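# Roll the utility cart through the door into the bay

## Task

Move the utility cart from this room through the self-closing door and leave it in the yellow-taped bay in the next room, with each of its four wheels fully inside the tape and none resting on it. The case of copy paper has to be sitting in the cart's top tray without any part of it overhanging the tray's edges. At the end the door must be closed. You may use either robot or both, but if any robot tips over or is left leaning, the task is failed.

## Robot and tools

Robots. r1 and r2 are identical Hello Robot Stretch 4 units, each with one arm. Each has an omni-wheel base, a lift that rides up a mast, a telescoping arm that reaches straight out, a wrist (yaw, pitch, roll) and a two-finger gripper. A robot stands about 1.6 m tall, and no part of its base rim is more than 0.23 m from its base origin.

Frames. Base frame: metres, origin on the floor beneath the centre of the base, x ahead, y to the left, z up. hand_pose, a point between the open fingertips, is reported in this frame and is only approximate. Odometry frame: where the base frame was when the scene began. base_odometry is in that frame and comes purely from wheel rotation, so slip shows up as travel. Its heading is in rad, positive to the left, from -3.142 to 3.142. Every robot reports in its own frames, so you can judge where the robots are relative to each other only from images, lidar_m and wrist_depth_mm.

move. Its arguments are r1, r2, cameras and blocking. blocking must be false; otherwise the call is refused. The call returns in about 0.5 s while motion continues. Each robot argument is an object holding:
- base: a relative offset from where the base last reported itself, in its own base frame. translate_m is metres forward (+) or back, -2 to 2. strafe_m is metres sideways, left positive, -2 to 2. rotate_rad is an on-the-spot turn, counter-clockwise positive, -3.2 to 3.2. You may combine translate_m and strafe_m, and the base then drives straight to that point without turning. rotate_rad must be sent alone.
- joints: absolute targets, one per joint name. lift_m 0 to 1.2 m. arm_m 0 to 0.55 m of extension. wrist_yaw_rad -1.134 to 4.276 (0 ahead, positive left, 3.14 folded back; past 3.4 it may hit the arm). wrist_pitch_rad -1.117 to 4.259 (0 level, 1.57 pointing down). wrist_roll_rad -1.117 to 4.259 (positive is clockwise when viewed from behind the gripper). gripper_m -0.038 to 0.141 m, the fingertip gap, which can be off by up to 0.015. At -0.02 or less the fingers squeeze each other, which is what you want when closing behind a handle. A joint target outside its range is clipped, and the result says so. Any other out-of-range value gets the call refused, and an unknown key makes it invalid.
- pace: "slow", "default", "fast" or "max". The base runs at 0.1/0.3/0.4/0.6 m/s and 1/2/3/4 rad/s. Above lift_m 0.2, the lift height slows the base, down to 0.3 m/s and 1 rad/s at lift_m 1.2.
- speeds: top speed for individual joints, up to their max. gripper_m cannot take one.
- contact_limits: 0 to 1 for arm_m, lift_m, translate_m, strafe_m and rotate_rad (default 0.5). Put each one beside its own command. A base limit stays in force until the next action that includes base. Even at 0, the arm only stops after a solid 15 to 40 N push.
- end_of_arm: "enable_torque", sent on its own, turns limp wrist or gripper motors back on.
A robot you leave out keeps doing what it was doing. A new move replaces only the targets it names. No action lasts longer than 15 s, and a motion ends with time_out at 14 s.

wait: seconds 0 to 10, plus optional cameras. It returns early once a commanded robot stops moving. wait(0) reports the "earlier move" status. stop: halts every motion and re-brakes wheels that have gone slack. zoom_image: takes camera and region [x0, y0, x1, y1] in pixels (origin top-left, at most 504 by 504) and magnifies that camera's latest image. finished_scene: scene, the current scene's number. Once the scene ends, nothing more can be changed in it, so the cart, paper and door must already be in their final state.

Cameras: r1_head_camera, r1_head_left_camera, r1_head_right_camera, r1_wrist_camera, the same four with r2_, or "all". An empty list returns no images. The "pictures" line lists the images in order.

Results. The move line gives each robot either "done" or its worst status. Possible statuses are moving, done, off_target, contact_stop (the part that was blocked goes slack), time_out, limit_stop_at_own_body, limit_stop_at_tilt (lean above 6 degrees: lift, arm and wheels go slack) and torque_fault. "as last shown" marks robots that the call did not command. lidar_m holds 12 distances in 30-degree sectors, starting straight ahead and going counter-clockwise; "-" means either nothing is there or something is closer than 0.25 m. It misses glass, thin legs and much of the area behind the robot. wrist_depth_mm is a 7x7 grid in mm, 100 to 2000. base_tilt is in degrees. If turned_by_wheels and turned_by_imu differ by more than about 0.1 rad over a move, the base slipped or hit something. motor_effort is in % and servo_current in mA, with peaks shown in brackets. on_its_own reports anything the robot did that you did not command.

Ordering. If a call is refused, or an uncommanded stop happens, the later move, wait and finished_scene calls in that same reply are skipped. The simulation keeps running while you think.

Gripping. Send a gap more than 0.015 below the object's width. About 0.06 below the width holds against a tug.

Avoid:
- Pressing two robots together. A base already in contact presses hard after only millimetres more, and a gripper closing on the other robot's fingers counts as pressing.
- Tipping. This is a risk with more than 1 kg in the gripper and arm_m above 0.2, at fast paces, or with hard, high pushes. When two robots carry something together, their travel can differ by about 3 cm per metre.
- Self-collisions: the gripper over the base at a low lift; tilting up combined with rolling; yaw plus pitch below about -1.1.
- Torque faults and slack lifts dropping their loads.
- Slamming the door, dropping the paper, and letting go of anything that is still moving. Loose objects may also be nudged now and then.

Each tool is called after ">>>" in YAML: its name, and indented under it one key for each argument.

## Session

>>> move:

Scene clock: 0.00 s.
r1.base_odometry: x=+0.000 y=+0.000 heading=+0.000
r1.turned_by_wheels: +0.000
r1.turned_by_imu: +0.000
r1.base_tilt: forward=-1.6 right=+1.3
r1.lidar_m: 1.92 2.25 3.81 1.93 0.97 0.84 0.83 0.93 0.77 0.76 0.93 1.59
r1.base_status: not commanded
r1.joint_positions: lift_m=+0.127 arm_m=+0.000 wrist_yaw_rad=+3.089 wrist_pitch_rad=+0.002 wrist_roll_rad=+0.000 gripper_m=+0.056
r1.joint_status: not commanded
r1.measured_speeds: all 0
r1.motor_effort: lift_m=+20 arm_m=-4 wheel_0=+0 wheel_1=+1 wheel_2=+1
r1.servo_current: wrist_yaw_rad=39 wrist_pitch_rad=46 wrist_roll_rad=65 gripper_m=39
r1.hand_pose: x=-0.1125 y=+0.1024 z=+0.3046 quat_wxyz=(+0.026, -0.001, +0.000, +1.000) (m; r1's base frame)
r1.wrist_depth_mm: 137 138 - - - - - / 113 139 - - - - - / 117 140 224 - - - - / 137 161 - - - - - / - - - - - - - / - - 191 - 187 - - / 842 759 750 788 788 732 768
r2.base_odometry: x=+0.000 y=+0.000 heading=+0.000
r2.turned_by_wheels: +0.000
r2.turned_by_imu: +0.000
r2.base_tilt: forward=-0.6 right=+0.1
r2.lidar_m: 2.02 1.45 1.40 1.49 2.01 2.22 2.34 3.17 1.60 3.62 2.59 2.46
r2.base_status: not commanded
r2.joint_positions: lift_m=+0.295 arm_m=+0.000 wrist_yaw_rad=+3.133 wrist_pitch_rad=+0.002 wrist_roll_rad=+0.000 gripper_m=+0.056
r2.joint_status: not commanded
r2.measured_speeds: all 0
r2.motor_effort: lift_m=+18 arm_m=-4 wheel_0=+0 wheel_1=-1 wheel_2=+0
r2.servo_current: wrist_yaw_rad=46 wrist_pitch_rad=39 wrist_roll_rad=46 gripper_m=59
r2.hand_pose: x=-0.1167 y=+0.0898 z=+0.4727 quat_wxyz=(+0.004, -0.001, +0.000, +1.000) (m; r2's base frame)
r2.wrist_depth_mm: - 140 - - - - - / - 126 150 - - - - / - 130 185 - - - - / 144 143 272 - - - - / 229 - - - - - - / 226 1576 196 1576 190 1618 1464 / 226 1060 1138 - - 1025 1060
pictures: r1_head_camera, r1_head_left_camera, r1_head_right_camera, r1_wrist_camera, r2_head_camera, r2_head_left_camera, r2_head_right_camera, r2_wrist_camera
Images, in order (width x height): r1_head_camera 420x560, r1_head_left_camera 420x672, r1_head_right_camera 420x672, r1_wrist_camera 616x392, r2_head_camera 420x560, r2_head_left_camera 420x672, r2_head_right_camera 420x672, r2_wrist_camera 616x392.

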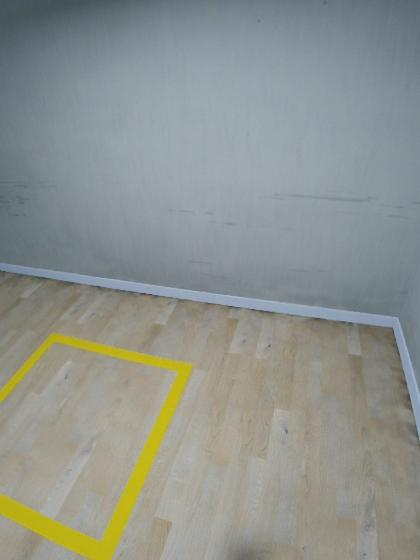

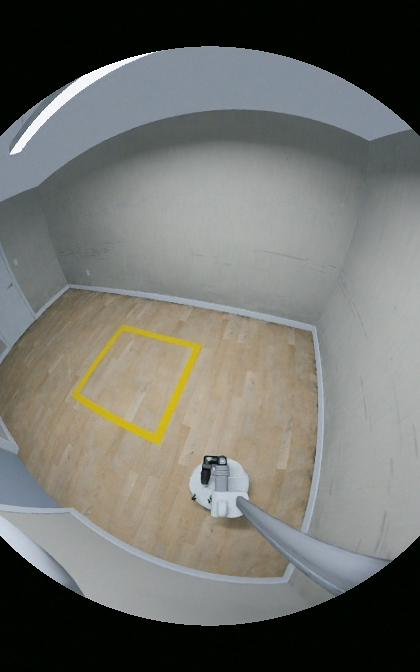

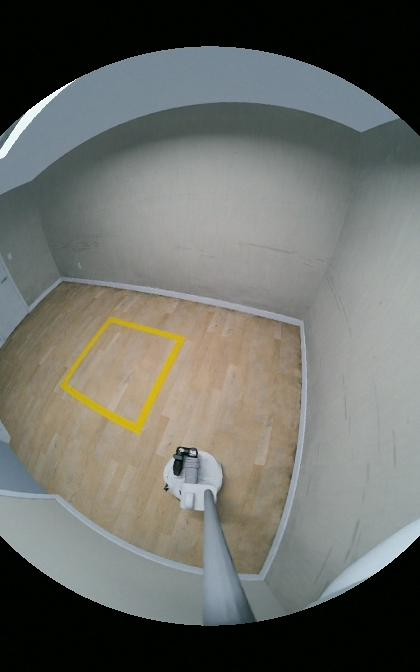

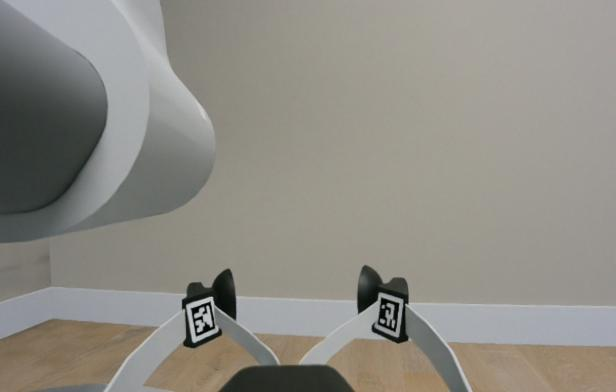

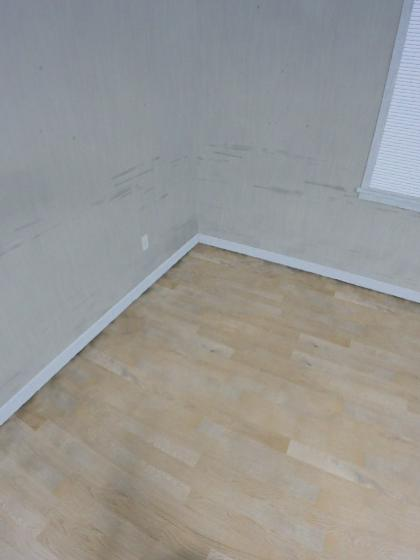

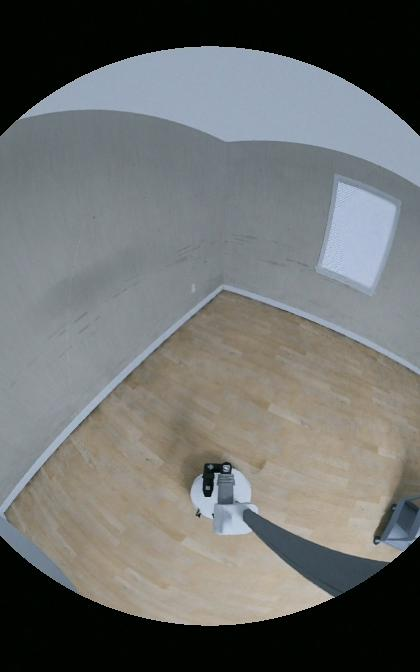

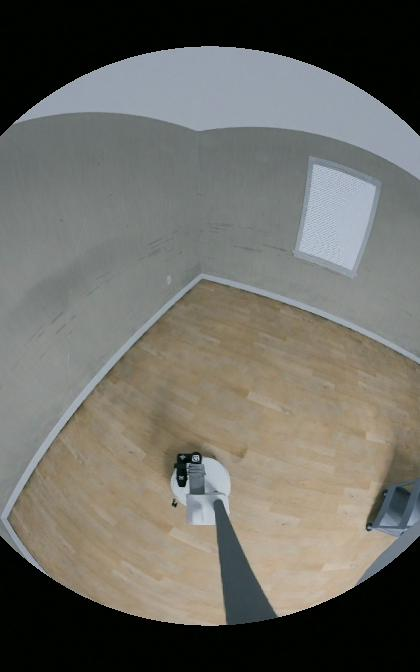

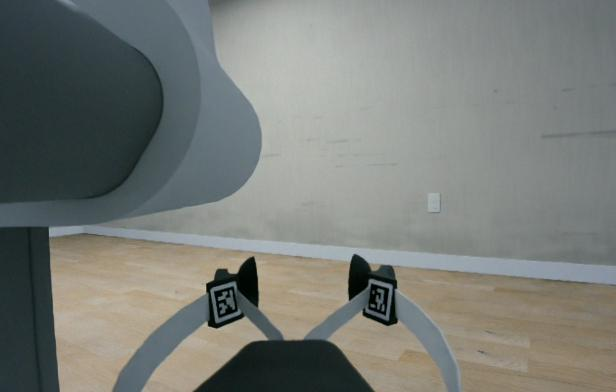

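>>> move:
  r1: {"base":{"rotate_rad":1.2}}
  r2: {"base":{"rotate_rad":-1.57}}
  cameras: []
  blocking: false

>>> wait:
  seconds: 3
  cameras: []

>>> wait:
  seconds: 2
  cameras: ["r1_head_camera","r1_head_left_camera","r2_head_camera","r2_head_left_camera","r2_head_right_camera"]

Scene clock: 4.53 s.
move: r1 moving; r2 moving
r1.base_odometry: x=+0.000 y=+0.000 heading=+0.252
r1.turned_by_wheels: +0.252
r1.turned_by_imu: +0.252
r1.base_tilt: forward=-1.6 right=+1.2
r1.lidar_m: 1.98 2.71 3.66 1.25 0.89 0.80 0.87 0.80 0.77 0.82 1.11 1.92
r1.base_status: rotate_rad moving
r1.joint_positions: lift_m=+0.127 arm_m=+0.000 wrist_yaw_rad=+3.089 wrist_pitch_rad=+0.002 wrist_roll_rad=+0.000 gripper_m=+0.056
r1.joint_status: not commanded
r1.measured_speeds: translate_m=-0.001 strafe_m=-0.001 rotate_rad=+0.980 lift_m=+0.000 arm_m=+0.000 wrist_yaw_rad=+0.000 wrist_pitch_rad=+0.000 wrist_roll_rad=+0.000
r1.motor_effort: lift_m=+20(20) arm_m=-4(4) wheel_0=-8(9) wheel_1=-6(9) wheel_2=-7(7)
r1.servo_current: wrist_yaw_rad=59(59) wrist_pitch_rad=39(46) wrist_roll_rad=46(59) gripper_m=39(39)
r1.hand_pose: x=-0.1125 y=+0.1024 z=+0.3046 quat_wxyz=(+0.026, -0.001, +0.000, +1.000) (m; r1's base frame)
r1.wrist_depth_mm: 136 138 - - - - - / 113 139 - - - - - / 114 140 226 - - - - / 137 160 - - - - - / - - - - - - - / - 1060 190 - 187 - - / 778 750 750 798 750 699 732
r2.base_odometry: x=+0.000 y=+0.000 heading=-0.252
r2.turned_by_wheels: -0.252
r2.turned_by_imu: -0.244
r2.base_tilt: forward=-0.7 right=+0.1
r2.lidar_m: 2.52 1.62 1.40 1.40 1.67 2.23 2.24 2.64 1.59 1.63 2.93 2.49
r2.base_status: rotate_rad moving
r2.joint_positions: lift_m=+0.295 arm_m=+0.000 wrist_yaw_rad=+3.133 wrist_pitch_rad=+0.002 wrist_roll_rad=+0.000 gripper_m=+0.056
r2.joint_status: not commanded
r2.measured_speeds: translate_m=+0.000 strafe_m=+0.000 rotate_rad=-0.974 lift_m=+0.000 arm_m=+0.000 wrist_yaw_rad=+0.000 wrist_pitch_rad=+0.000 wrist_roll_rad=+0.000
r2.motor_effort: lift_m=+18(18) arm_m=-4(4) wheel_0=+8(9) wheel_1=+8(10) wheel_2=+9(11)
r2.servo_current: wrist_yaw_rad=33(52) wrist_pitch_rad=39(46) wrist_roll_rad=52(52) gripper_m=39(59)
r2.hand_pose: x=-0.1167 y=+0.0898 z=+0.4727 quat_wxyz=(+0.004, -0.001, +0.000, +1.000) (m; r2's base frame)
r2.wrist_depth_mm: - 141 - - - - - / - 127 150 - - - - / - 130 184 - - - - / 144 143 272 - - - - / 229 - - - - - - / 227 1576 196 1576 190 1661 1464 / 226 1060 1138 - - 1060 1060
pictures: none
No camera images: "cameras" was empty.

Scene clock: 5.87 s.
earlier move: r1 done; r2 moving
r1.base_odometry: x=+0.000 y=+0.000 heading=+1.200
r1.turned_by_wheels: +0.948
r1.turned_by_imu: +0.953
r1.base_tilt: forward=-1.6 right=+1.3
r1.lidar_m: 3.90 1.54 0.93 0.82 0.85 0.82 0.77 0.75 1.00 1.89 1.97 2.45
r1.base_status: done
r1.joint_positions: lift_m=+0.127 arm_m=+0.000 wrist_yaw_rad=+3.089 wrist_pitch_rad=+0.002 wrist_roll_rad=+0.000 gripper_m=+0.056
r1.joint_status: not commanded
r1.measured_speeds: all 0
r1.motor_effort: lift_m=+20(20) arm_m=-4(4) wheel_0=-2(10) wheel_1=-2(9) wheel_2=+0(8)
r1.servo_current: wrist_yaw_rad=65(65) wrist_pitch_rad=39(52) wrist_roll_rad=59(65) gripper_m=39(46)
r1.hand_pose: x=-0.1125 y=+0.1024 z=+0.3046 quat_wxyz=(+0.026, -0.001, +0.000, +1.000) (m; r1's base frame)
r1.wrist_depth_mm: 136 139 - - - - - / 113 139 - - - - - / 117 139 229 - - - - / 137 162 - - - - - / - - - - - - - / - - 191 - 188 - - / 788 163 750 798 778 778 778
r2.base_odometry: x=+0.000 y=+0.000 heading=-1.569
r2.turned_by_wheels: -1.318
r2.turned_by_imu: -1.283
r2.base_tilt: forward=-0.7 right=+0.1
r2.lidar_m: 3.55 2.56 2.48 2.00 1.49 1.40 1.48 2.04 2.23 2.36 3.23 1.61
r2.base_status: rotate_rad moving
r2.joint_positions: lift_m=+0.295 arm_m=+0.000 wrist_yaw_rad=+3.133 wrist_pitch_rad=+0.002 wrist_roll_rad=+0.000 gripper_m=+0.056
r2.joint_status: not commanded
r2.measured_speeds: all 0
r2.motor_effort: lift_m=+18(18) arm_m=-4(4) wheel_0=-1(11) wheel_1=+3(11) wheel_2=+3(11)
r2.servo_current: wrist_yaw_rad=46(59) wrist_pitch_rad=33(46) wrist_roll_rad=46(52) gripper_m=46(59)
r2.hand_pose: x=-0.1167 y=+0.0898 z=+0.4727 quat_wxyz=(+0.004, -0.001, +0.000, +1.000) (m; r2's base frame)
r2.wrist_depth_mm: - 140 - - - - - / - 126 141 - - - - / - 129 184 - - - - / 144 144 229 - - - - / 230 - - - - - - / 227 1576 195 1336 190 - - / 226 1042 1138 - - 1025 1060
wait: 1.33 of 3 s (r1 has come to rest)
pictures: none
No camera images: "cameras" was empty.

Scene clock: 6.10 s.
earlier move: r2 done
r1.base_odometry: x=+0.000 y=+0.000 heading=+1.200
r1.turned_by_wheels: +0.000
r1.turned_by_imu: +0.000
r1.base_tilt: forward=-1.6 right=+1.2
r1.lidar_m: 3.91 1.54 0.92 0.84 0.82 0.86 0.78 0.76 0.99 1.91 1.94 2.46
r1.base_status: done
r1.joint_positions: lift_m=+0.127 arm_m=+0.000 wrist_yaw_rad=+3.089 wrist_pitch_rad=+0.002 wrist_roll_rad=+0.000 gripper_m=+0.056
r1.joint_status: not commanded
r1.measured_speeds: all 0
r1.motor_effort: lift_m=+20(20) arm_m=-4(4) wheel_0=-2(10) wheel_1=-1(9) wheel_2=+0(8)
r1.servo_current: wrist_yaw_rad=33(65) wrist_pitch_rad=33(52) wrist_roll_rad=52(65) gripper_m=39(46)
r1.hand_pose: x=-0.1125 y=+0.1024 z=+0.3046 quat_wxyz=(+0.026, -0.001, +0.000, +1.000) (m; r1's base frame)
r1.wrist_depth_mm: 137 139 - - - - - / 113 139 - - - - - / 117 140 229 - - - - / 137 162 - - - - - / - - - - - - - / - - 190 - 187 - - / 788 163 759 798 788 788 768
r2.base_odometry: x=+0.000 y=+0.000 heading=-1.569
r2.turned_by_wheels: +0.000
r2.turned_by_imu: +0.000
r2.base_tilt: forward=-0.6 right=+0.1
r2.lidar_m: 3.58 2.60 2.46 1.99 1.43 1.40 1.49 2.04 2.22 2.32 3.21 1.63
r2.base_status: done
r2.joint_positions: lift_m=+0.295 arm_m=+0.000 wrist_yaw_rad=+3.133 wrist_pitch_rad=+0.002 wrist_roll_rad=+0.000 gripper_m=+0.056
r2.joint_status: not commanded
r2.measured_speeds: all 0
r2.motor_effort: lift_m=+18(18) arm_m=-4(4) wheel_0=+3(11) wheel_1=+2(11) wheel_2=+3(11)
r2.servo_current: wrist_yaw_rad=39(59) wrist_pitch_rad=39(46) wrist_roll_rad=52(52) gripper_m=39(59)
r2.hand_pose: x=-0.1167 y=+0.0898 z=+0.4727 quat_wxyz=(+0.004, -0.001, +0.000, +1.000) (m; r2's base frame)
r2.wrist_depth_mm: - 140 - - - - - / - 126 142 - - - - / - 130 186 - - - - / 144 144 228 - - - - / 229 - - - - - - / 228 1576 196 1336 190 - - / 226 1060 1138 - - 1025 1060
wait: 0.23 of 2 s (r2 has come to rest)
pictures: r1_head_camera, r1_head_left_camera, r2_head_camera, r2_head_left_camera, r2_head_right_camera
Images, in order (width x height): r1_head_camera 420x560, r1_head_left_camera 420x672, r2_head_camera 420x560, r2_head_left_camera 420x672, r2_head_right_camera 420x672.

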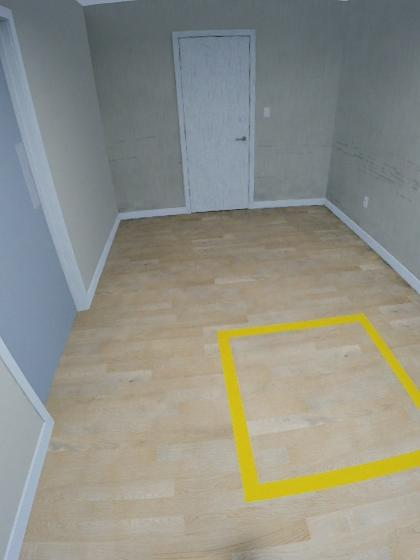

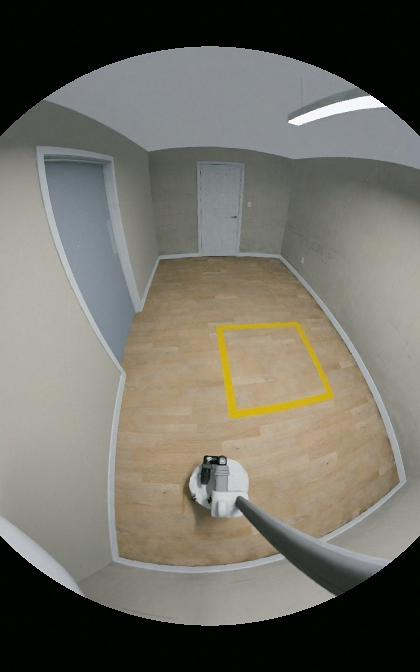

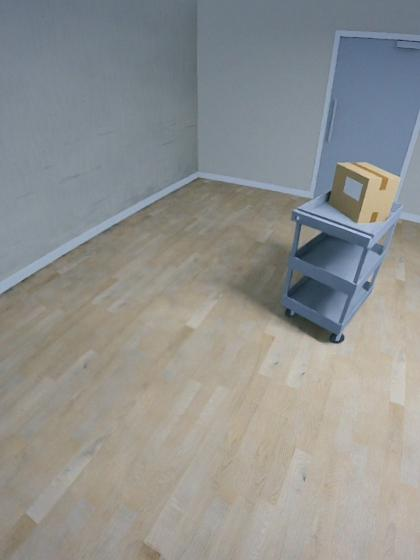

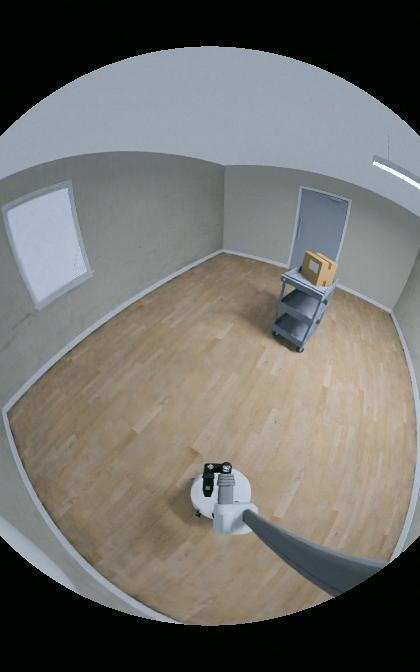

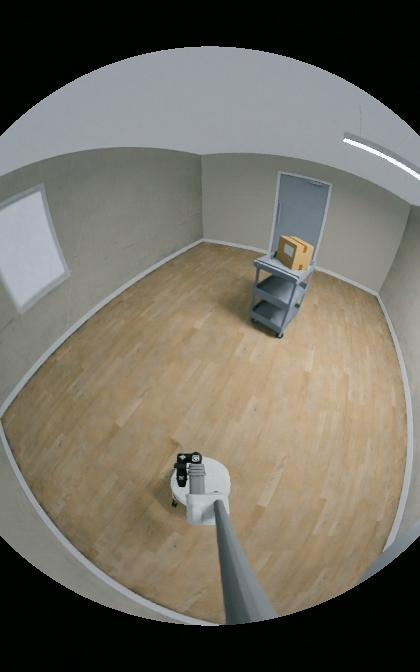

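>>> zoom_image:
  camera: "r2_head_camera"
  region: [270, 20, 420, 350]

>>> zoom_image:
  camera: "r1_head_left_camera"
  region: [20, 130, 340, 430]

>>> zoom_image:
  camera: "r2_head_left_camera"
  region: [210, 150, 420, 370]

Scaled by 1.527 from the camera's 420x560 image, which has a finer 1200x1600 frame.

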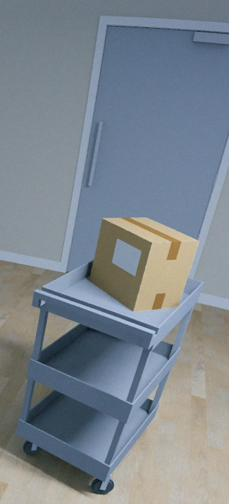

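Scaled by 1.575 from the camera's 420x672 image, which has a finer 600x960 frame.

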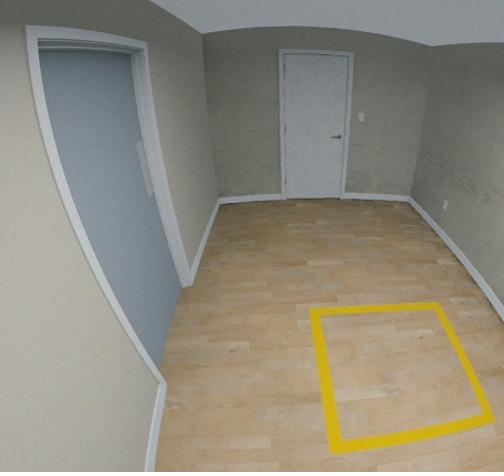

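Scaled by 2.291 from the camera's 420x672 image, which has a finer 600x960 frame.

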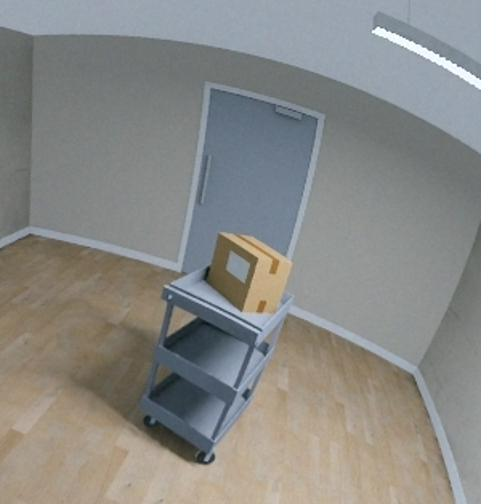

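>>> move:
  r1: {"base":{"translate_m":1.75}}
  r2: {"base":{"translate_m":0.9}}
  cameras: []
  blocking: false

>>> wait:
  seconds: 10
  cameras: []

>>> wait:
  seconds: 7
  cameras: ["r2_head_left_camera","r2_head_right_camera","r2_head_camera"]

>>> move:
  r1: {"base":{"rotate_rad":1.62},"joints":{"lift_m":0.75}}
  cameras: []
  blocking: false

>>> wait:
  seconds: 3
  cameras: ["r1_head_camera","r1_head_left_camera","r1_head_right_camera"]

Scene clock: 63.00 s.
move: r1 moving; r2 moving
r1.base_odometry: x=+0.011 y=+0.029 heading=+1.200
r1.turned_by_wheels: +0.000
r1.turned_by_imu: +0.000
r1.base_tilt: forward=-1.6 right=+1.3
r1.lidar_m: 3.89 1.55 0.93 0.84 0.87 0.90 0.80 0.81 1.05 1.92 1.95 2.46
r1.base_status: translate_m moving
r1.joint_positions: lift_m=+0.127 arm_m=+0.000 wrist_yaw_rad=+3.089 wrist_pitch_rad=+0.002 wrist_roll_rad=+0.000 gripper_m=+0.056
r1.joint_status: not commanded
r1.measured_speeds: translate_m=+0.122 strafe_m=+0.001 rotate_rad=+0.001 lift_m=+0.000 arm_m=+0.000 wrist_yaw_rad=+0.000 wrist_pitch_rad=+0.000 wrist_roll_rad=+0.000
r1.motor_effort: lift_m=+20(20) arm_m=-4(4) wheel_0=+7(8) wheel_1=+6(7) wheel_2=-8(9)
r1.servo_current: wrist_yaw_rad=52(52) wrist_pitch_rad=46(46) wrist_roll_rad=46(65) gripper_m=46(46)
r1.hand_pose: x=-0.1125 y=+0.1024 z=+0.3046 quat_wxyz=(+0.026, -0.001, +0.000, +1.000) (m; r1's base frame)
r1.wrist_depth_mm: 136 138 - - - - - / 113 139 - - - - - / 117 139 225 - - - - / 137 162 - - - - - / - - - - - - - / - - 190 - 187 1060 - / 788 750 750 798 798 768 768
r2.base_odometry: x=+0.000 y=-0.031 heading=-1.569
r2.turned_by_wheels: +0.000
r2.turned_by_imu: +0.001
r2.base_tilt: forward=-0.7 right=+0.1
r2.lidar_m: 3.52 2.57 2.46 2.07 1.50 1.41 1.50 2.09 2.23 2.35 3.25 1.59
r2.base_status: translate_m moving
r2.joint_positions: lift_m=+0.295 arm_m=+0.000 wrist_yaw_rad=+3.133 wrist_pitch_rad=+0.002 wrist_roll_rad=+0.000 gripper_m=+0.056
r2.joint_status: not commanded
r2.measured_speeds: translate_m=+0.121 strafe_m=+0.001 rotate_rad=+0.000 lift_m=+0.000 arm_m=+0.000 wrist_yaw_rad=+0.000 wrist_pitch_rad=+0.000 wrist_roll_rad=+0.000
r2.motor_effort: lift_m=+18(18) arm_m=-4(4) wheel_0=+5(10) wheel_1=+6(7) wheel_2=-11(12)
r2.servo_current: wrist_yaw_rad=46(59) wrist_pitch_rad=46(46) wrist_roll_rad=46(59) gripper_m=52(52)
r2.hand_pose: x=-0.1167 y=+0.0898 z=+0.4727 quat_wxyz=(+0.004, -0.001, +0.000, +1.000) (m; r2's base frame)
r2.wrist_depth_mm: - 140 - - - - - / - 126 142 - - - - / - 129 184 - - - - / 144 143 234 - - - - / 229 - - - - - - / 228 1537 196 1336 190 - - / 226 1060 1138 - - 1042 1060
pictures: none
No camera images: "cameras" was empty.

Scene clock: 67.00 s.
earlier move: r1 moving; r2 done
r1.base_odometry: x=+0.424 y=+1.091 heading=+1.200
r1.turned_by_wheels: +0.000
r1.turned_by_imu: +0.000
r1.base_tilt: forward=-1.6 right=+1.3
r1.lidar_m: 2.75 1.64 1.18 0.98 1.01 1.28 1.92 1.97 1.95 1.77 1.79 2.24
r1.base_status: translate_m moving
r1.joint_positions: lift_m=+0.127 arm_m=+0.000 wrist_yaw_rad=+3.089 wrist_pitch_rad=+0.002 wrist_roll_rad=+0.000 gripper_m=+0.056
r1.joint_status: not commanded
r1.measured_speeds: translate_m=+0.300 strafe_m=+0.000 rotate_rad=-0.006 lift_m=+0.000 arm_m=+0.000 wrist_yaw_rad=+0.000 wrist_pitch_rad=+0.000 wrist_roll_rad=+0.000
r1.motor_effort: lift_m=+20(20) arm_m=-4(4) wheel_0=+6(9) wheel_1=+4(7) wheel_2=-6(11)
r1.servo_current: wrist_yaw_rad=33(72) wrist_pitch_rad=46(52) wrist_roll_rad=59(65) gripper_m=33(52)
r1.hand_pose: x=-0.1125 y=+0.1024 z=+0.3046 quat_wxyz=(+0.026, -0.001, +0.000, +1.000) (m; r1's base frame)
r1.wrist_depth_mm: 137 138 - - - - - / 113 139 - - - - - / 116 139 271 - - - - / 137 160 - - - - - / 1661 - - - - - - / 1205 1205 194 1182 187 1160 1025 / 842 750 750 798 788 788 809
r2.base_odometry: x=+0.002 y=-0.900 heading=-1.569
r2.turned_by_wheels: +0.000
r2.turned_by_imu: +0.002
r2.base_tilt: forward=-0.6 right=+0.1
r2.lidar_m: 2.91 2.16 2.02 2.15 2.28 2.18 2.28 2.77 2.69 2.80 0.94 0.93
r2.base_status: done
r2.joint_positions: lift_m=+0.295 arm_m=+0.000 wrist_yaw_rad=+3.133 wrist_pitch_rad=+0.002 wrist_roll_rad=+0.000 gripper_m=+0.056
r2.joint_status: not commanded
r2.measured_speeds: all 0
r2.motor_effort: lift_m=+18(18) arm_m=-4(4) wheel_0=+4(10) wheel_1=+3(9) wheel_2=-3(14)
r2.servo_current: wrist_yaw_rad=39(65) wrist_pitch_rad=39(46) wrist_roll_rad=46(59) gripper_m=46(52)
r2.hand_pose: x=-0.1167 y=+0.0898 z=+0.4727 quat_wxyz=(+0.004, -0.001, +0.000, +1.000) (m; r2's base frame)
r2.wrist_depth_mm: - 140 - - - - - / - 126 151 - - - - / - 129 185 - - - - / 144 143 264 - - - - / 230 - - - - - - / 228 1537 196 1576 190 1576 1464 / 227 1060 1138 - - 1042 1078
wait: 4.00 of 10 s (r2 has come to rest)
pictures: none
No camera images: "cameras" was empty.

Scene clock: 69.83 s.
earlier move: r1 done
r1.base_odometry: x=+0.634 y=+1.631 heading=+1.200
r1.turned_by_wheels: +0.000
r1.turned_by_imu: +0.001
r1.base_tilt: forward=-1.6 right=+1.3
r1.lidar_m: 2.19 1.77 1.17 1.12 1.17 1.36 2.52 2.56 1.87 1.70 1.73 2.16
r1.base_status: done
r1.joint_positions: lift_m=+0.127 arm_m=+0.000 wrist_yaw_rad=+3.089 wrist_pitch_rad=+0.002 wrist_roll_rad=+0.000 gripper_m=+0.056
r1.joint_status: not commanded
r1.measured_speeds: all 0
r1.motor_effort: lift_m=+20(20) arm_m=-4(4) wheel_0=+2(9) wheel_1=+2(8) wheel_2=+0(11)
r1.servo_current: wrist_yaw_rad=52(72) wrist_pitch_rad=46(52) wrist_roll_rad=26(78) gripper_m=46(52)
r1.hand_pose: x=-0.1125 y=+0.1024 z=+0.3046 quat_wxyz=(+0.026, -0.001, +0.000, +1.000) (m; r1's base frame)
r1.wrist_depth_mm: 136 139 - - - - - / 113 139 - - - - - / 118 140 273 - - - - / 137 162 - - - - - / 1921 - - - - - - / 1205 1205 193 1205 187 1160 1042 / 842 750 707 798 798 778 820
r2.base_odometry: x=+0.002 y=-0.900 heading=-1.569
r2.turned_by_wheels: +0.000
r2.turned_by_imu: +0.000
r2.base_tilt: forward=-0.7 right=+0.1
r2.lidar_m: 2.89 2.16 2.01 2.13 2.27 2.18 2.27 2.78 2.68 2.82 0.92 0.92
r2.base_status: done
r2.joint_positions: lift_m=+0.295 arm_m=+0.000 wrist_yaw_rad=+3.133 wrist_pitch_rad=+0.002 wrist_roll_rad=+0.000 gripper_m=+0.056
r2.joint_status: not commanded
r2.measured_speeds: all 0
r2.motor_effort: lift_m=+18(18) arm_m=-4(4) wheel_0=+3(10) wheel_1=+3(9) wheel_2=-3(14)
r2.servo_current: wrist_yaw_rad=46(65) wrist_pitch_rad=39(46) wrist_roll_rad=46(65) gripper_m=52(59)
r2.hand_pose: x=-0.1167 y=+0.0898 z=+0.4727 quat_wxyz=(+0.004, -0.001, +0.000, +1.000) (m; r2's base frame)
r2.wrist_depth_mm: - 141 - - - - - / - 126 151 - - - - / - 129 185 - - - - / 144 143 264 - - - - / 230 - - - - - - / 226 1576 196 1537 191 1618 1464 / 226 1060 1138 - - 1042 1078
wait: 2.83 of 7 s (r1 has come to rest)
pictures: r2_head_camera, r2_head_left_camera, r2_head_right_camera
Images, in order (width x height): r2_head_camera 420x560, r2_head_left_camera 420x672, r2_head_right_camera 420x672.

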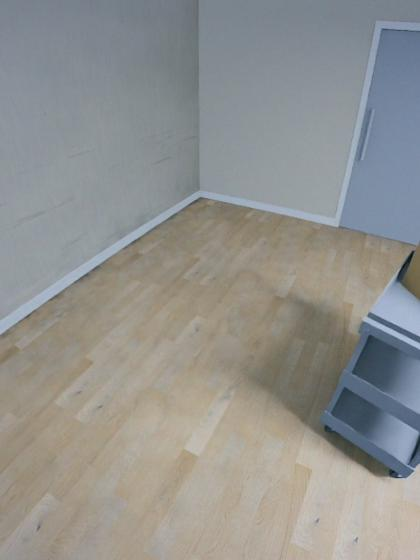

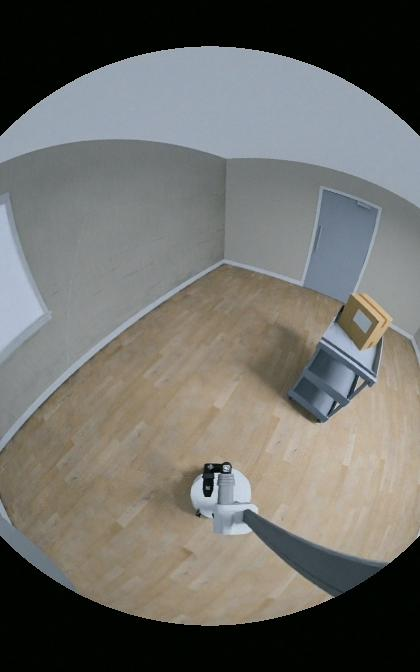

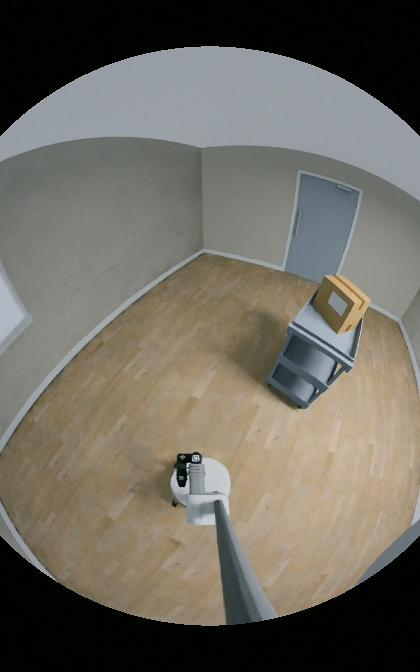

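Scene clock: 70.33 s.
move: r1 moving
r1.base_odometry: x=+0.634 y=+1.631 heading=+1.452
r1.turned_by_wheels: +0.252
r1.turned_by_imu: +0.252
r1.base_tilt: forward=-1.6 right=+1.2
r1.lidar_m: 2.18 1.38 1.12 1.13 1.25 1.77 2.50 2.21 1.74 1.70 1.84 2.23
r1.base_status: rotate_rad moving
r1.joint_positions: lift_m=+0.164 arm_m=+0.000 wrist_yaw_rad=+3.089 wrist_pitch_rad=+0.002 wrist_roll_rad=+0.000 gripper_m=+0.056
r1.joint_status: lift_m moving
r1.measured_speeds: translate_m=-0.001 strafe_m=+0.000 rotate_rad=+0.974 lift_m=+0.146 arm_m=+0.000 wrist_yaw_rad=+0.000 wrist_pitch_rad=+0.000 wrist_roll_rad=+0.000
r1.motor_effort: lift_m=+25(28) arm_m=-4(4) wheel_0=-9(10) wheel_1=-7(8) wheel_2=-8(8)
r1.servo_current: wrist_yaw_rad=65(65) wrist_pitch_rad=39(52) wrist_roll_rad=59(59) gripper_m=39(46)
r1.hand_pose: x=-0.1125 y=+0.1024 z=+0.3421 quat_wxyz=(+0.026, -0.001, +0.000, +1.000) (m; r1's base frame)
r1.wrist_depth_mm: 136 139 - - - - - / 113 139 - - - - - / 118 140 272 - - - - / 137 162 - - - - - / - - - - - - - / 1281 1308 192 1281 188 1281 1229 / 931 809 831 143 866 842 891
r2: as last shown
r2.base_tilt: forward=-0.7 right=+0.0
r2.lidar_m: 2.92 2.16 2.01 2.12 2.30 2.18 2.30 2.82 2.68 2.81 0.93 0.93
r2.motor_effort: lift_m=+18(18) arm_m=-4(4) wheel_0=+3(4) wheel_1=+3(3) wheel_2=-3(3)
r2.servo_current: wrist_yaw_rad=39(52) wrist_pitch_rad=39(46) wrist_roll_rad=52(52) gripper_m=46(52)
r2.wrist_depth_mm: - 141 - - - - - / - 126 151 - - - - / - 130 185 - - - - / 144 144 265 - - - - / 229 - - - - - - / 227 1576 196 1537 190 1618 1499 / 226 1060 1138 - - 1025 1060
pictures: none
No camera images: "cameras" was empty.

Scene clock: 73.20 s.
earlier move: r1 done
r1.base_odometry: x=+0.634 y=+1.631 heading=+2.820
r1.turned_by_wheels: +1.368
r1.turned_by_imu: +1.376
r1.base_tilt: forward=-1.6 right=+1.3
r1.lidar_m: 1.13 1.18 1.38 2.50 2.55 1.81 1.70 1.75 2.27 2.18 1.68 1.15
r1.base_status: done
r1.joint_positions: lift_m=+0.749 arm_m=+0.000 wrist_yaw_rad=+3.089 wrist_pitch_rad=+0.002 wrist_roll_rad=+0.000 gripper_m=+0.056
r1.joint_status: all done
r1.measured_speeds: all 0
r1.motor_effort: lift_m=+25(28) arm_m=-4(4) wheel_0=-3(10) wheel_1=-2(9) wheel_2=+1(8)
r1.servo_current: wrist_yaw_rad=52(72) wrist_pitch_rad=39(52) wrist_roll_rad=59(65) gripper_m=39(52)
r1.hand_pose: x=-0.1125 y=+0.1024 z=+0.9271 quat_wxyz=(+0.026, -0.001, +0.000, +1.000) (m; r1's base frame)
r1.wrist_depth_mm: 137 138 - - - - - / 113 139 - - - - - / 117 139 229 - - - - / 137 161 - - - - - / - - - - - - - / - - 191 - 187 - - / - 140 - 137 - - -
r2.base_odometry: x=+0.002 y=-0.900 heading=-1.569
r2.turned_by_wheels: +0.000
r2.turned_by_imu: +0.000
r2.base_tilt: forward=-0.6 right=+0.0
r2.lidar_m: 2.90 2.15 2.00 2.12 2.28 2.17 2.28 2.79 2.67 2.82 0.92 0.90
r2.base_status: not commanded
r2.joint_positions: lift_m=+0.295 arm_m=+0.000 wrist_yaw_rad=+3.133 wrist_pitch_rad=+0.002 wrist_roll_rad=+0.000 gripper_m=+0.056
r2.joint_status: not commanded
r2.measured_speeds: all 0
r2.motor_effort: lift_m=+18(18) arm_m=-4(4) wheel_0=+4(4) wheel_1=+3(3) wheel_2=-3(4)
r2.servo_current: wrist_yaw_rad=39(59) wrist_pitch_rad=39(46) wrist_roll_rad=46(59) gripper_m=52(59)
r2.hand_pose: x=-0.1167 y=+0.0898 z=+0.4727 quat_wxyz=(+0.004, -0.001, +0.000, +1.000) (m; r2's base frame)
r2.wrist_depth_mm: - 141 - - - - - / - 126 151 - - - - / - 129 184 - - - - / 144 144 264 - - - - / 229 - - - - - - / 228 1537 196 1576 190 1576 1499 / 226 1078 1118 - - 1042 1060
wait: 2.87 of 3 s (r1 has come to rest)
pictures: r1_head_camera, r1_head_left_camera, r1_head_right_camera
Images, in order (width x height): r1_head_camera 420x560, r1_head_left_camera 420x672, r1_head_right_camera 420x672.

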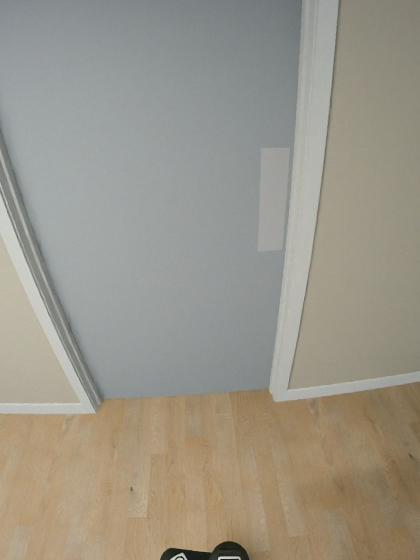

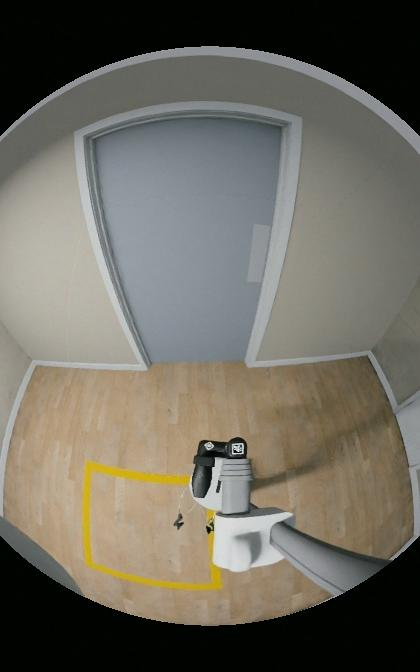

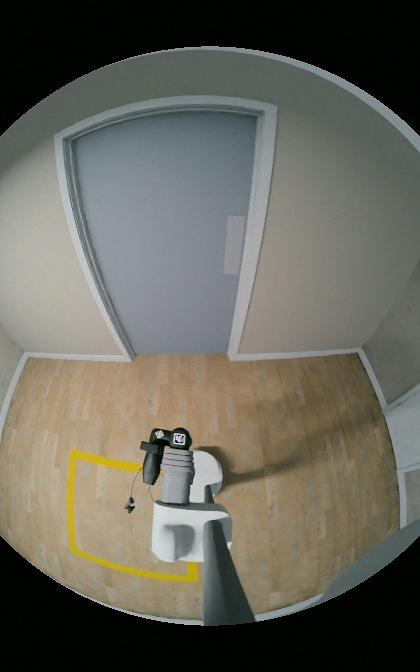

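>>> zoom_image:
  camera: "r2_head_left_camera"
  region: [270, 260, 410, 430]

>>> zoom_image:
  camera: "r2_head_right_camera"
  region: [240, 250, 400, 420]

This scene's latest camera images include none from r2_head_left_camera. They are from: r1_head_camera, r1_head_left_camera, r1_head_right_camera. r2_head_left_camera's image comes with the result of a call that names it in "cameras".

This scene's latest camera images include none from r2_head_right_camera. They are from: r1_head_camera, r1_head_left_camera, r1_head_right_camera. r2_head_right_camera's image comes with the result of a call that names it in "cameras".

>>> move:
  r2: {"base":{"rotate_rad":-0.6},"joints":{"lift_m":0.9}}
  cameras: []
  blocking: false

>>> wait:
  seconds: 3
  cameras: ["r2_head_left_camera","r2_head_right_camera","r2_head_camera"]

>>> zoom_image:
  camera: "r2_head_camera"
  region: [0, 100, 420, 560]

>>> zoom_image:
  camera: "r2_head_left_camera"
  region: [150, 200, 350, 420]

Scene clock: 86.13 s.
move: r2 moving
r1: as last shown
r1.turned_by_wheels: +0.000
r1.turned_by_imu: +0.000
r1.lidar_m: 1.13 1.19 1.41 2.49 2.56 1.83 1.70 1.74 2.28 2.18 1.67 1.14
r1.motor_effort: lift_m=+25(25) arm_m=-4(4) wheel_0=-2(3) wheel_1=-2(2) wheel_2=+1(1)
r1.servo_current: wrist_yaw_rad=59(59) wrist_pitch_rad=46(46) wrist_roll_rad=59(59) gripper_m=46(46)
r1.wrist_depth_mm: 136 138 - - - - - / 113 139 - - - - - / 117 139 228 - - - - / 137 161 - - - - - / - - - - - - - / - - 190 - 187 - - / - 140 - 137 - - -
r2.base_odometry: x=+0.002 y=-0.900 heading=-1.821
r2.turned_by_wheels: -0.252
r2.turned_by_imu: -0.244
r2.base_tilt: forward=-0.7 right=+0.1
r2.lidar_m: 3.58 2.37 2.04 2.04 2.45 2.18 2.19 2.64 2.69 2.70 0.96 0.92
r2.base_status: rotate_rad moving
r2.joint_positions: lift_m=+0.333 arm_m=+0.000 wrist_yaw_rad=+3.133 wrist_pitch_rad=+0.002 wrist_roll_rad=+0.000 gripper_m=+0.056
r2.joint_status: lift_m moving
r2.measured_speeds: translate_m=+0.001 strafe_m=+0.000 rotate_rad=-0.971 lift_m=+0.146 arm_m=+0.000 wrist_yaw_rad=+0.000 wrist_pitch_rad=+0.000 wrist_roll_rad=+0.000
r2.motor_effort: lift_m=+22(23) arm_m=-4(4) wheel_0=+9(9) wheel_1=+9(10) wheel_2=+11(11)
r2.servo_current: wrist_yaw_rad=52(59) wrist_pitch_rad=46(46) wrist_roll_rad=46(52) gripper_m=59(59)
r2.hand_pose: x=-0.1167 y=+0.0898 z=+0.5104 quat_wxyz=(+0.004, -0.001, +0.000, +1.000) (m; r2's base frame)
r2.wrist_depth_mm: - 141 - - - - - / - 126 151 - - - - / - 130 185 - - - - / 144 144 265 - - - - / 229 - - - - - - / 228 1661 196 1661 190 1661 1537 / 225 1118 1205 - - 1118 1138
pictures: none
No camera images: "cameras" was empty.

Scene clock: 88.93 s.
earlier move: r2 done
r1.base_odometry: x=+0.634 y=+1.631 heading=+2.820
r1.turned_by_wheels: +0.000
r1.turned_by_imu: +0.000
r1.base_tilt: forward=-1.5 right=+1.3
r1.lidar_m: 1.12 1.17 1.39 2.49 2.53 1.82 1.71 1.76 2.27 2.19 1.70 1.15
r1.base_status: not commanded
r1.joint_positions: lift_m=+0.749 arm_m=+0.000 wrist_yaw_rad=+3.089 wrist_pitch_rad=+0.002 wrist_roll_rad=+0.000 gripper_m=+0.056
r1.joint_status: not commanded
r1.measured_speeds: all 0
r1.motor_effort: lift_m=+25(25) arm_m=-4(4) wheel_0=-3(3) wheel_1=-2(2) wheel_2=+1(1)
r1.servo_current: wrist_yaw_rad=46(72) wrist_pitch_rad=26(52) wrist_roll_rad=39(72) gripper_m=46(52)
r1.hand_pose: x=-0.1125 y=+0.1024 z=+0.9271 quat_wxyz=(+0.026, -0.001, +0.000, +1.000) (m; r1's base frame)
r1.wrist_depth_mm: 136 139 - - - - - / 113 139 - - - - - / 117 140 226 - - - - / 137 161 - - - - - / - - - - - - - / - - 190 - 187 - - / - 140 - 137 - - -
r2.base_odometry: x=+0.002 y=-0.900 heading=-2.168
r2.turned_by_wheels: -0.347
r2.turned_by_imu: -0.338
r2.base_tilt: forward=-0.7 right=+0.1
r2.lidar_m: 0.91 3.13 2.16 2.03 2.07 2.32 2.17 2.23 2.85 2.67 2.75 0.94
r2.base_status: done
r2.joint_positions: lift_m=+0.900 arm_m=+0.000 wrist_yaw_rad=+3.133 wrist_pitch_rad=+0.002 wrist_roll_rad=+0.000 gripper_m=+0.056
r2.joint_status: all done
r2.measured_speeds: all 0
r2.motor_effort: lift_m=+21(27) arm_m=-4(4) wheel_0=+5(10) wheel_1=+2(10) wheel_2=+4(11)
r2.servo_current: wrist_yaw_rad=39(59) wrist_pitch_rad=46(52) wrist_roll_rad=46(59) gripper_m=46(59)
r2.hand_pose: x=-0.1167 y=+0.0898 z=+1.0775 quat_wxyz=(+0.004, -0.001, +0.000, +1.000) (m; r2's base frame)
r2.wrist_depth_mm: - 141 - - - - - / - 126 150 - - - - / - 129 185 - - - - / 144 143 272 - - - - / 229 - - - - - - / 228 - 196 - 191 - - / 225 - - - - - -
wait: 2.80 of 3 s (r2 has come to rest)
pictures: r2_head_camera, r2_head_left_camera, r2_head_right_camera
Images, in order (width x height): r2_head_camera 420x560, r2_head_left_camera 420x672, r2_head_right_camera 420x672.

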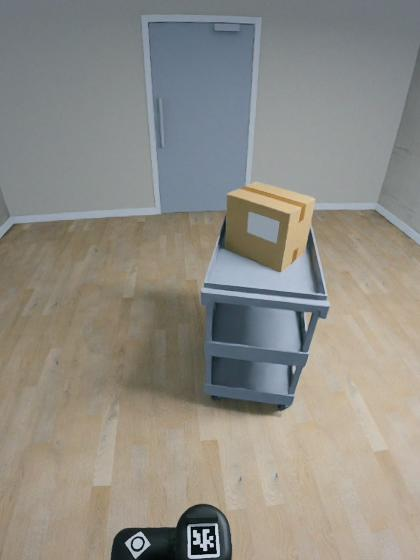

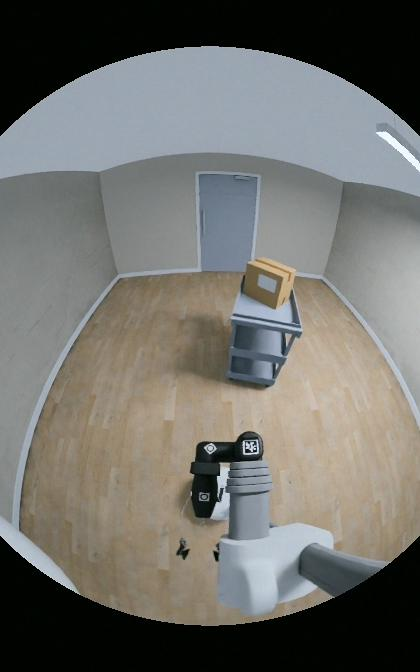

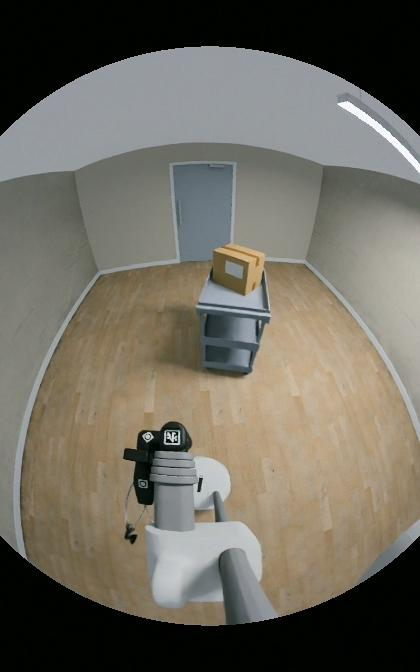

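Scaled by 1.096 from the camera's 420x560 image, which has a finer 1200x1600 frame.

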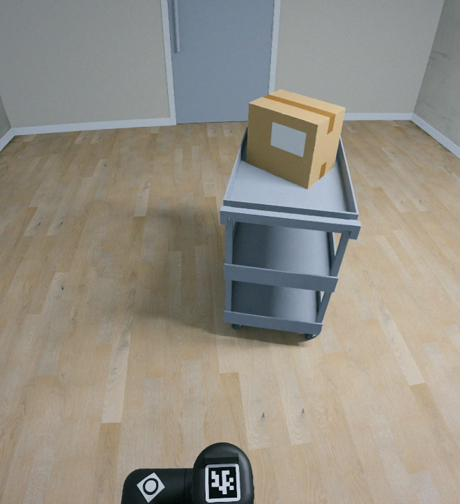

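Scaled by 2.291 from the camera's 420x672 image, which has a finer 600x960 frame.

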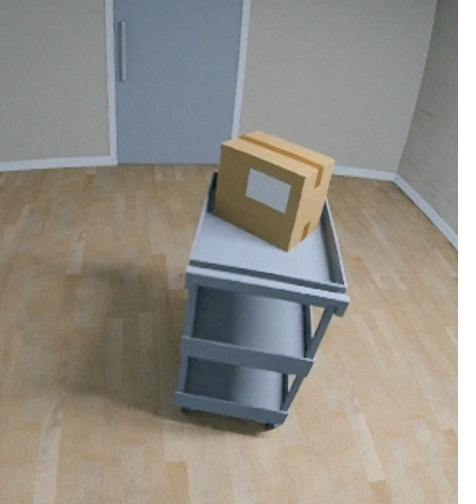

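>>> move:
  r2: {"base":{"strafe_m":0.55,"translate_m":0.7}}
  cameras: []
  blocking: false

>>> wait:
  seconds: 6
  cameras: ["r2_head_left_camera","r2_head_right_camera","r2_head_camera"]

>>> zoom_image:
  camera: "r2_head_right_camera"
  region: [200, 200, 400, 420]

Scene clock: 97.83 s.
move: r2 moving
r1: as last shown
r1.base_tilt: forward=-1.6 right=+1.2
r1.lidar_m: 1.12 1.15 1.41 2.49 2.54 1.81 1.70 1.75 2.28 2.19 1.69 1.14
r1.motor_effort: lift_m=+25(25) arm_m=-4(4) wheel_0=-2(3) wheel_1=-1(2) wheel_2=+1(1)
r1.servo_current: wrist_yaw_rad=52(59) wrist_pitch_rad=39(46) wrist_roll_rad=46(72) gripper_m=39(46)
r1.wrist_depth_mm: 136 138 - - - - - / 113 139 - - - - - / 117 140 229 - - - - / 137 161 - - - - - / - - - - - - - / - - 190 - 187 - - / - 140 - 137 - - -
r2.base_odometry: x=+0.004 y=-0.933 heading=-2.168
r2.turned_by_wheels: +0.000
r2.turned_by_imu: +0.000
r2.base_tilt: forward=-0.7 right=+0.1
r2.lidar_m: 0.90 3.11 2.19 1.99 2.07 2.37 2.20 2.25 2.87 2.70 2.78 0.90
r2.base_status: translate_m moving; strafe_m moving
r2.joint_positions: lift_m=+0.900 arm_m=+0.000 wrist_yaw_rad=+3.133 wrist_pitch_rad=+0.002 wrist_roll_rad=+0.000 gripper_m=+0.056
r2.joint_status: not commanded
r2.measured_speeds: translate_m=+0.104 strafe_m=+0.080 rotate_rad=+0.004 lift_m=+0.000 arm_m=+0.000 wrist_yaw_rad=+0.000 wrist_pitch_rad=+0.000 wrist_roll_rad=+0.000
r2.motor_effort: lift_m=+21(21) arm_m=-4(4) wheel_0=-5(7) wheel_1=+10(11) wheel_2=-10(11)
r2.servo_current: wrist_yaw_rad=39(52) wrist_pitch_rad=39(46) wrist_roll_rad=52(52) gripper_m=52(52)
r2.hand_pose: x=-0.1167 y=+0.0898 z=+1.0775 quat_wxyz=(+0.004, -0.001, +0.000, +1.000) (m; r2's base frame)
r2.wrist_depth_mm: - 140 - - - - - / - 123 145 - - - - / - 128 187 - - - - / 144 143 293 - - - - / 226 - - - - - - / 216 - 196 - 192 - - / 222 - - - - - -
pictures: none
No camera images: "cameras" was empty.

Scene clock: 101.70 s.
earlier move: r2 done
r1.base_odometry: x=+0.634 y=+1.631 heading=+2.820
r1.turned_by_wheels: +0.000
r1.turned_by_imu: +0.000
r1.base_tilt: forward=-1.6 right=+1.2
r1.lidar_m: 1.12 1.17 1.42 2.49 2.55 1.81 1.70 1.75 2.29 2.19 1.70 1.14
r1.base_status: not commanded
r1.joint_positions: lift_m=+0.749 arm_m=+0.000 wrist_yaw_rad=+3.089 wrist_pitch_rad=+0.002 wrist_roll_rad=+0.000 gripper_m=+0.056
r1.joint_status: not commanded
r1.measured_speeds: all 0
r1.motor_effort: lift_m=+25(25) arm_m=-4(4) wheel_0=-2(3) wheel_1=-2(2) wheel_2=+1(1)
r1.servo_current: wrist_yaw_rad=52(65) wrist_pitch_rad=46(52) wrist_roll_rad=46(72) gripper_m=39(52)
r1.hand_pose: x=-0.1125 y=+0.1024 z=+0.9271 quat_wxyz=(+0.026, -0.001, +0.000, +1.000) (m; r1's base frame)
r1.wrist_depth_mm: 136 138 - - - - - / 113 139 - - - - - / 117 139 227 - - - - / 137 161 - - - - - / - - - - - - - / - - 190 - 187 - - / - 141 - 137 - - -
r2.base_odometry: x=+0.062 y=-1.788 heading=-2.169
r2.turned_by_wheels: +0.000
r2.turned_by_imu: +0.002
r2.base_tilt: forward=-0.7 right=+0.1
r2.lidar_m: 2.85 2.35 1.63 1.55 1.61 2.07 2.92 2.99 3.35 0.84 0.61 0.90
r2.base_status: done
r2.joint_positions: lift_m=+0.900 arm_m=+0.000 wrist_yaw_rad=+3.133 wrist_pitch_rad=+0.002 wrist_roll_rad=+0.000 gripper_m=+0.056
r2.joint_status: not commanded
r2.measured_speeds: all 0
r2.motor_effort: lift_m=+21(21) arm_m=-4(4) wheel_0=-4(9) wheel_1=+3(12) wheel_2=-4(12)
r2.servo_current: wrist_yaw_rad=52(65) wrist_pitch_rad=39(46) wrist_roll_rad=59(59) gripper_m=52(59)
r2.hand_pose: x=-0.1167 y=+0.0898 z=+1.0775 quat_wxyz=(+0.004, -0.001, +0.000, +1.000) (m; r2's base frame)
r2.wrist_depth_mm: - 141 - - - - - / - 127 151 - - - - / - 129 185 - - - - / 144 143 264 - - - - / 229 - - - - - - / 227 - 196 - 190 - - / 225 - - - - - -
wait: 3.87 of 6 s (r2 has come to rest)
pictures: r2_head_camera, r2_head_left_camera, r2_head_right_camera
Images, in order (width x height): r2_head_camera 420x560, r2_head_left_camera 420x672, r2_head_right_camera 420x672.

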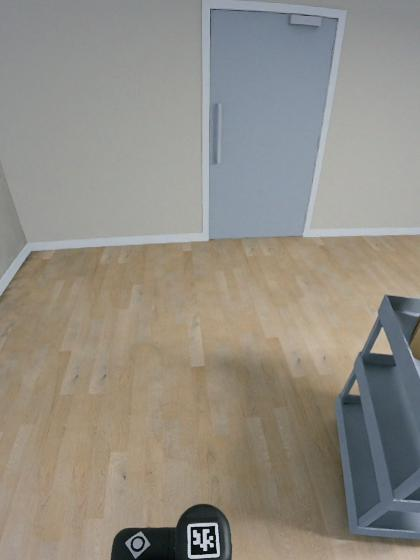

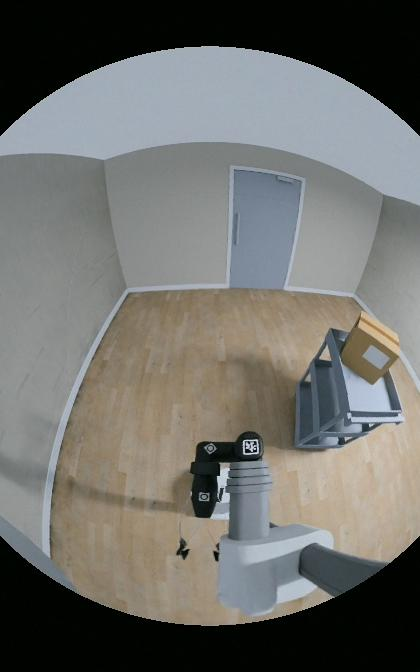

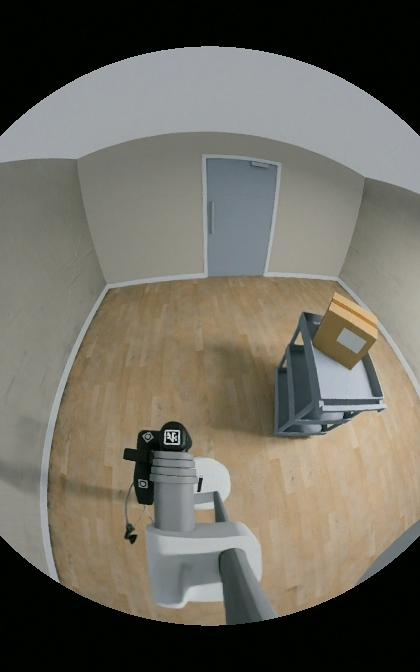

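Scaled by 2.291 from the camera's 420x672 image, which has a finer 600x960 frame.

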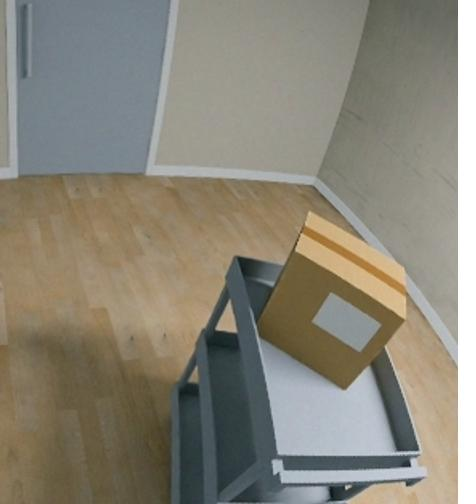

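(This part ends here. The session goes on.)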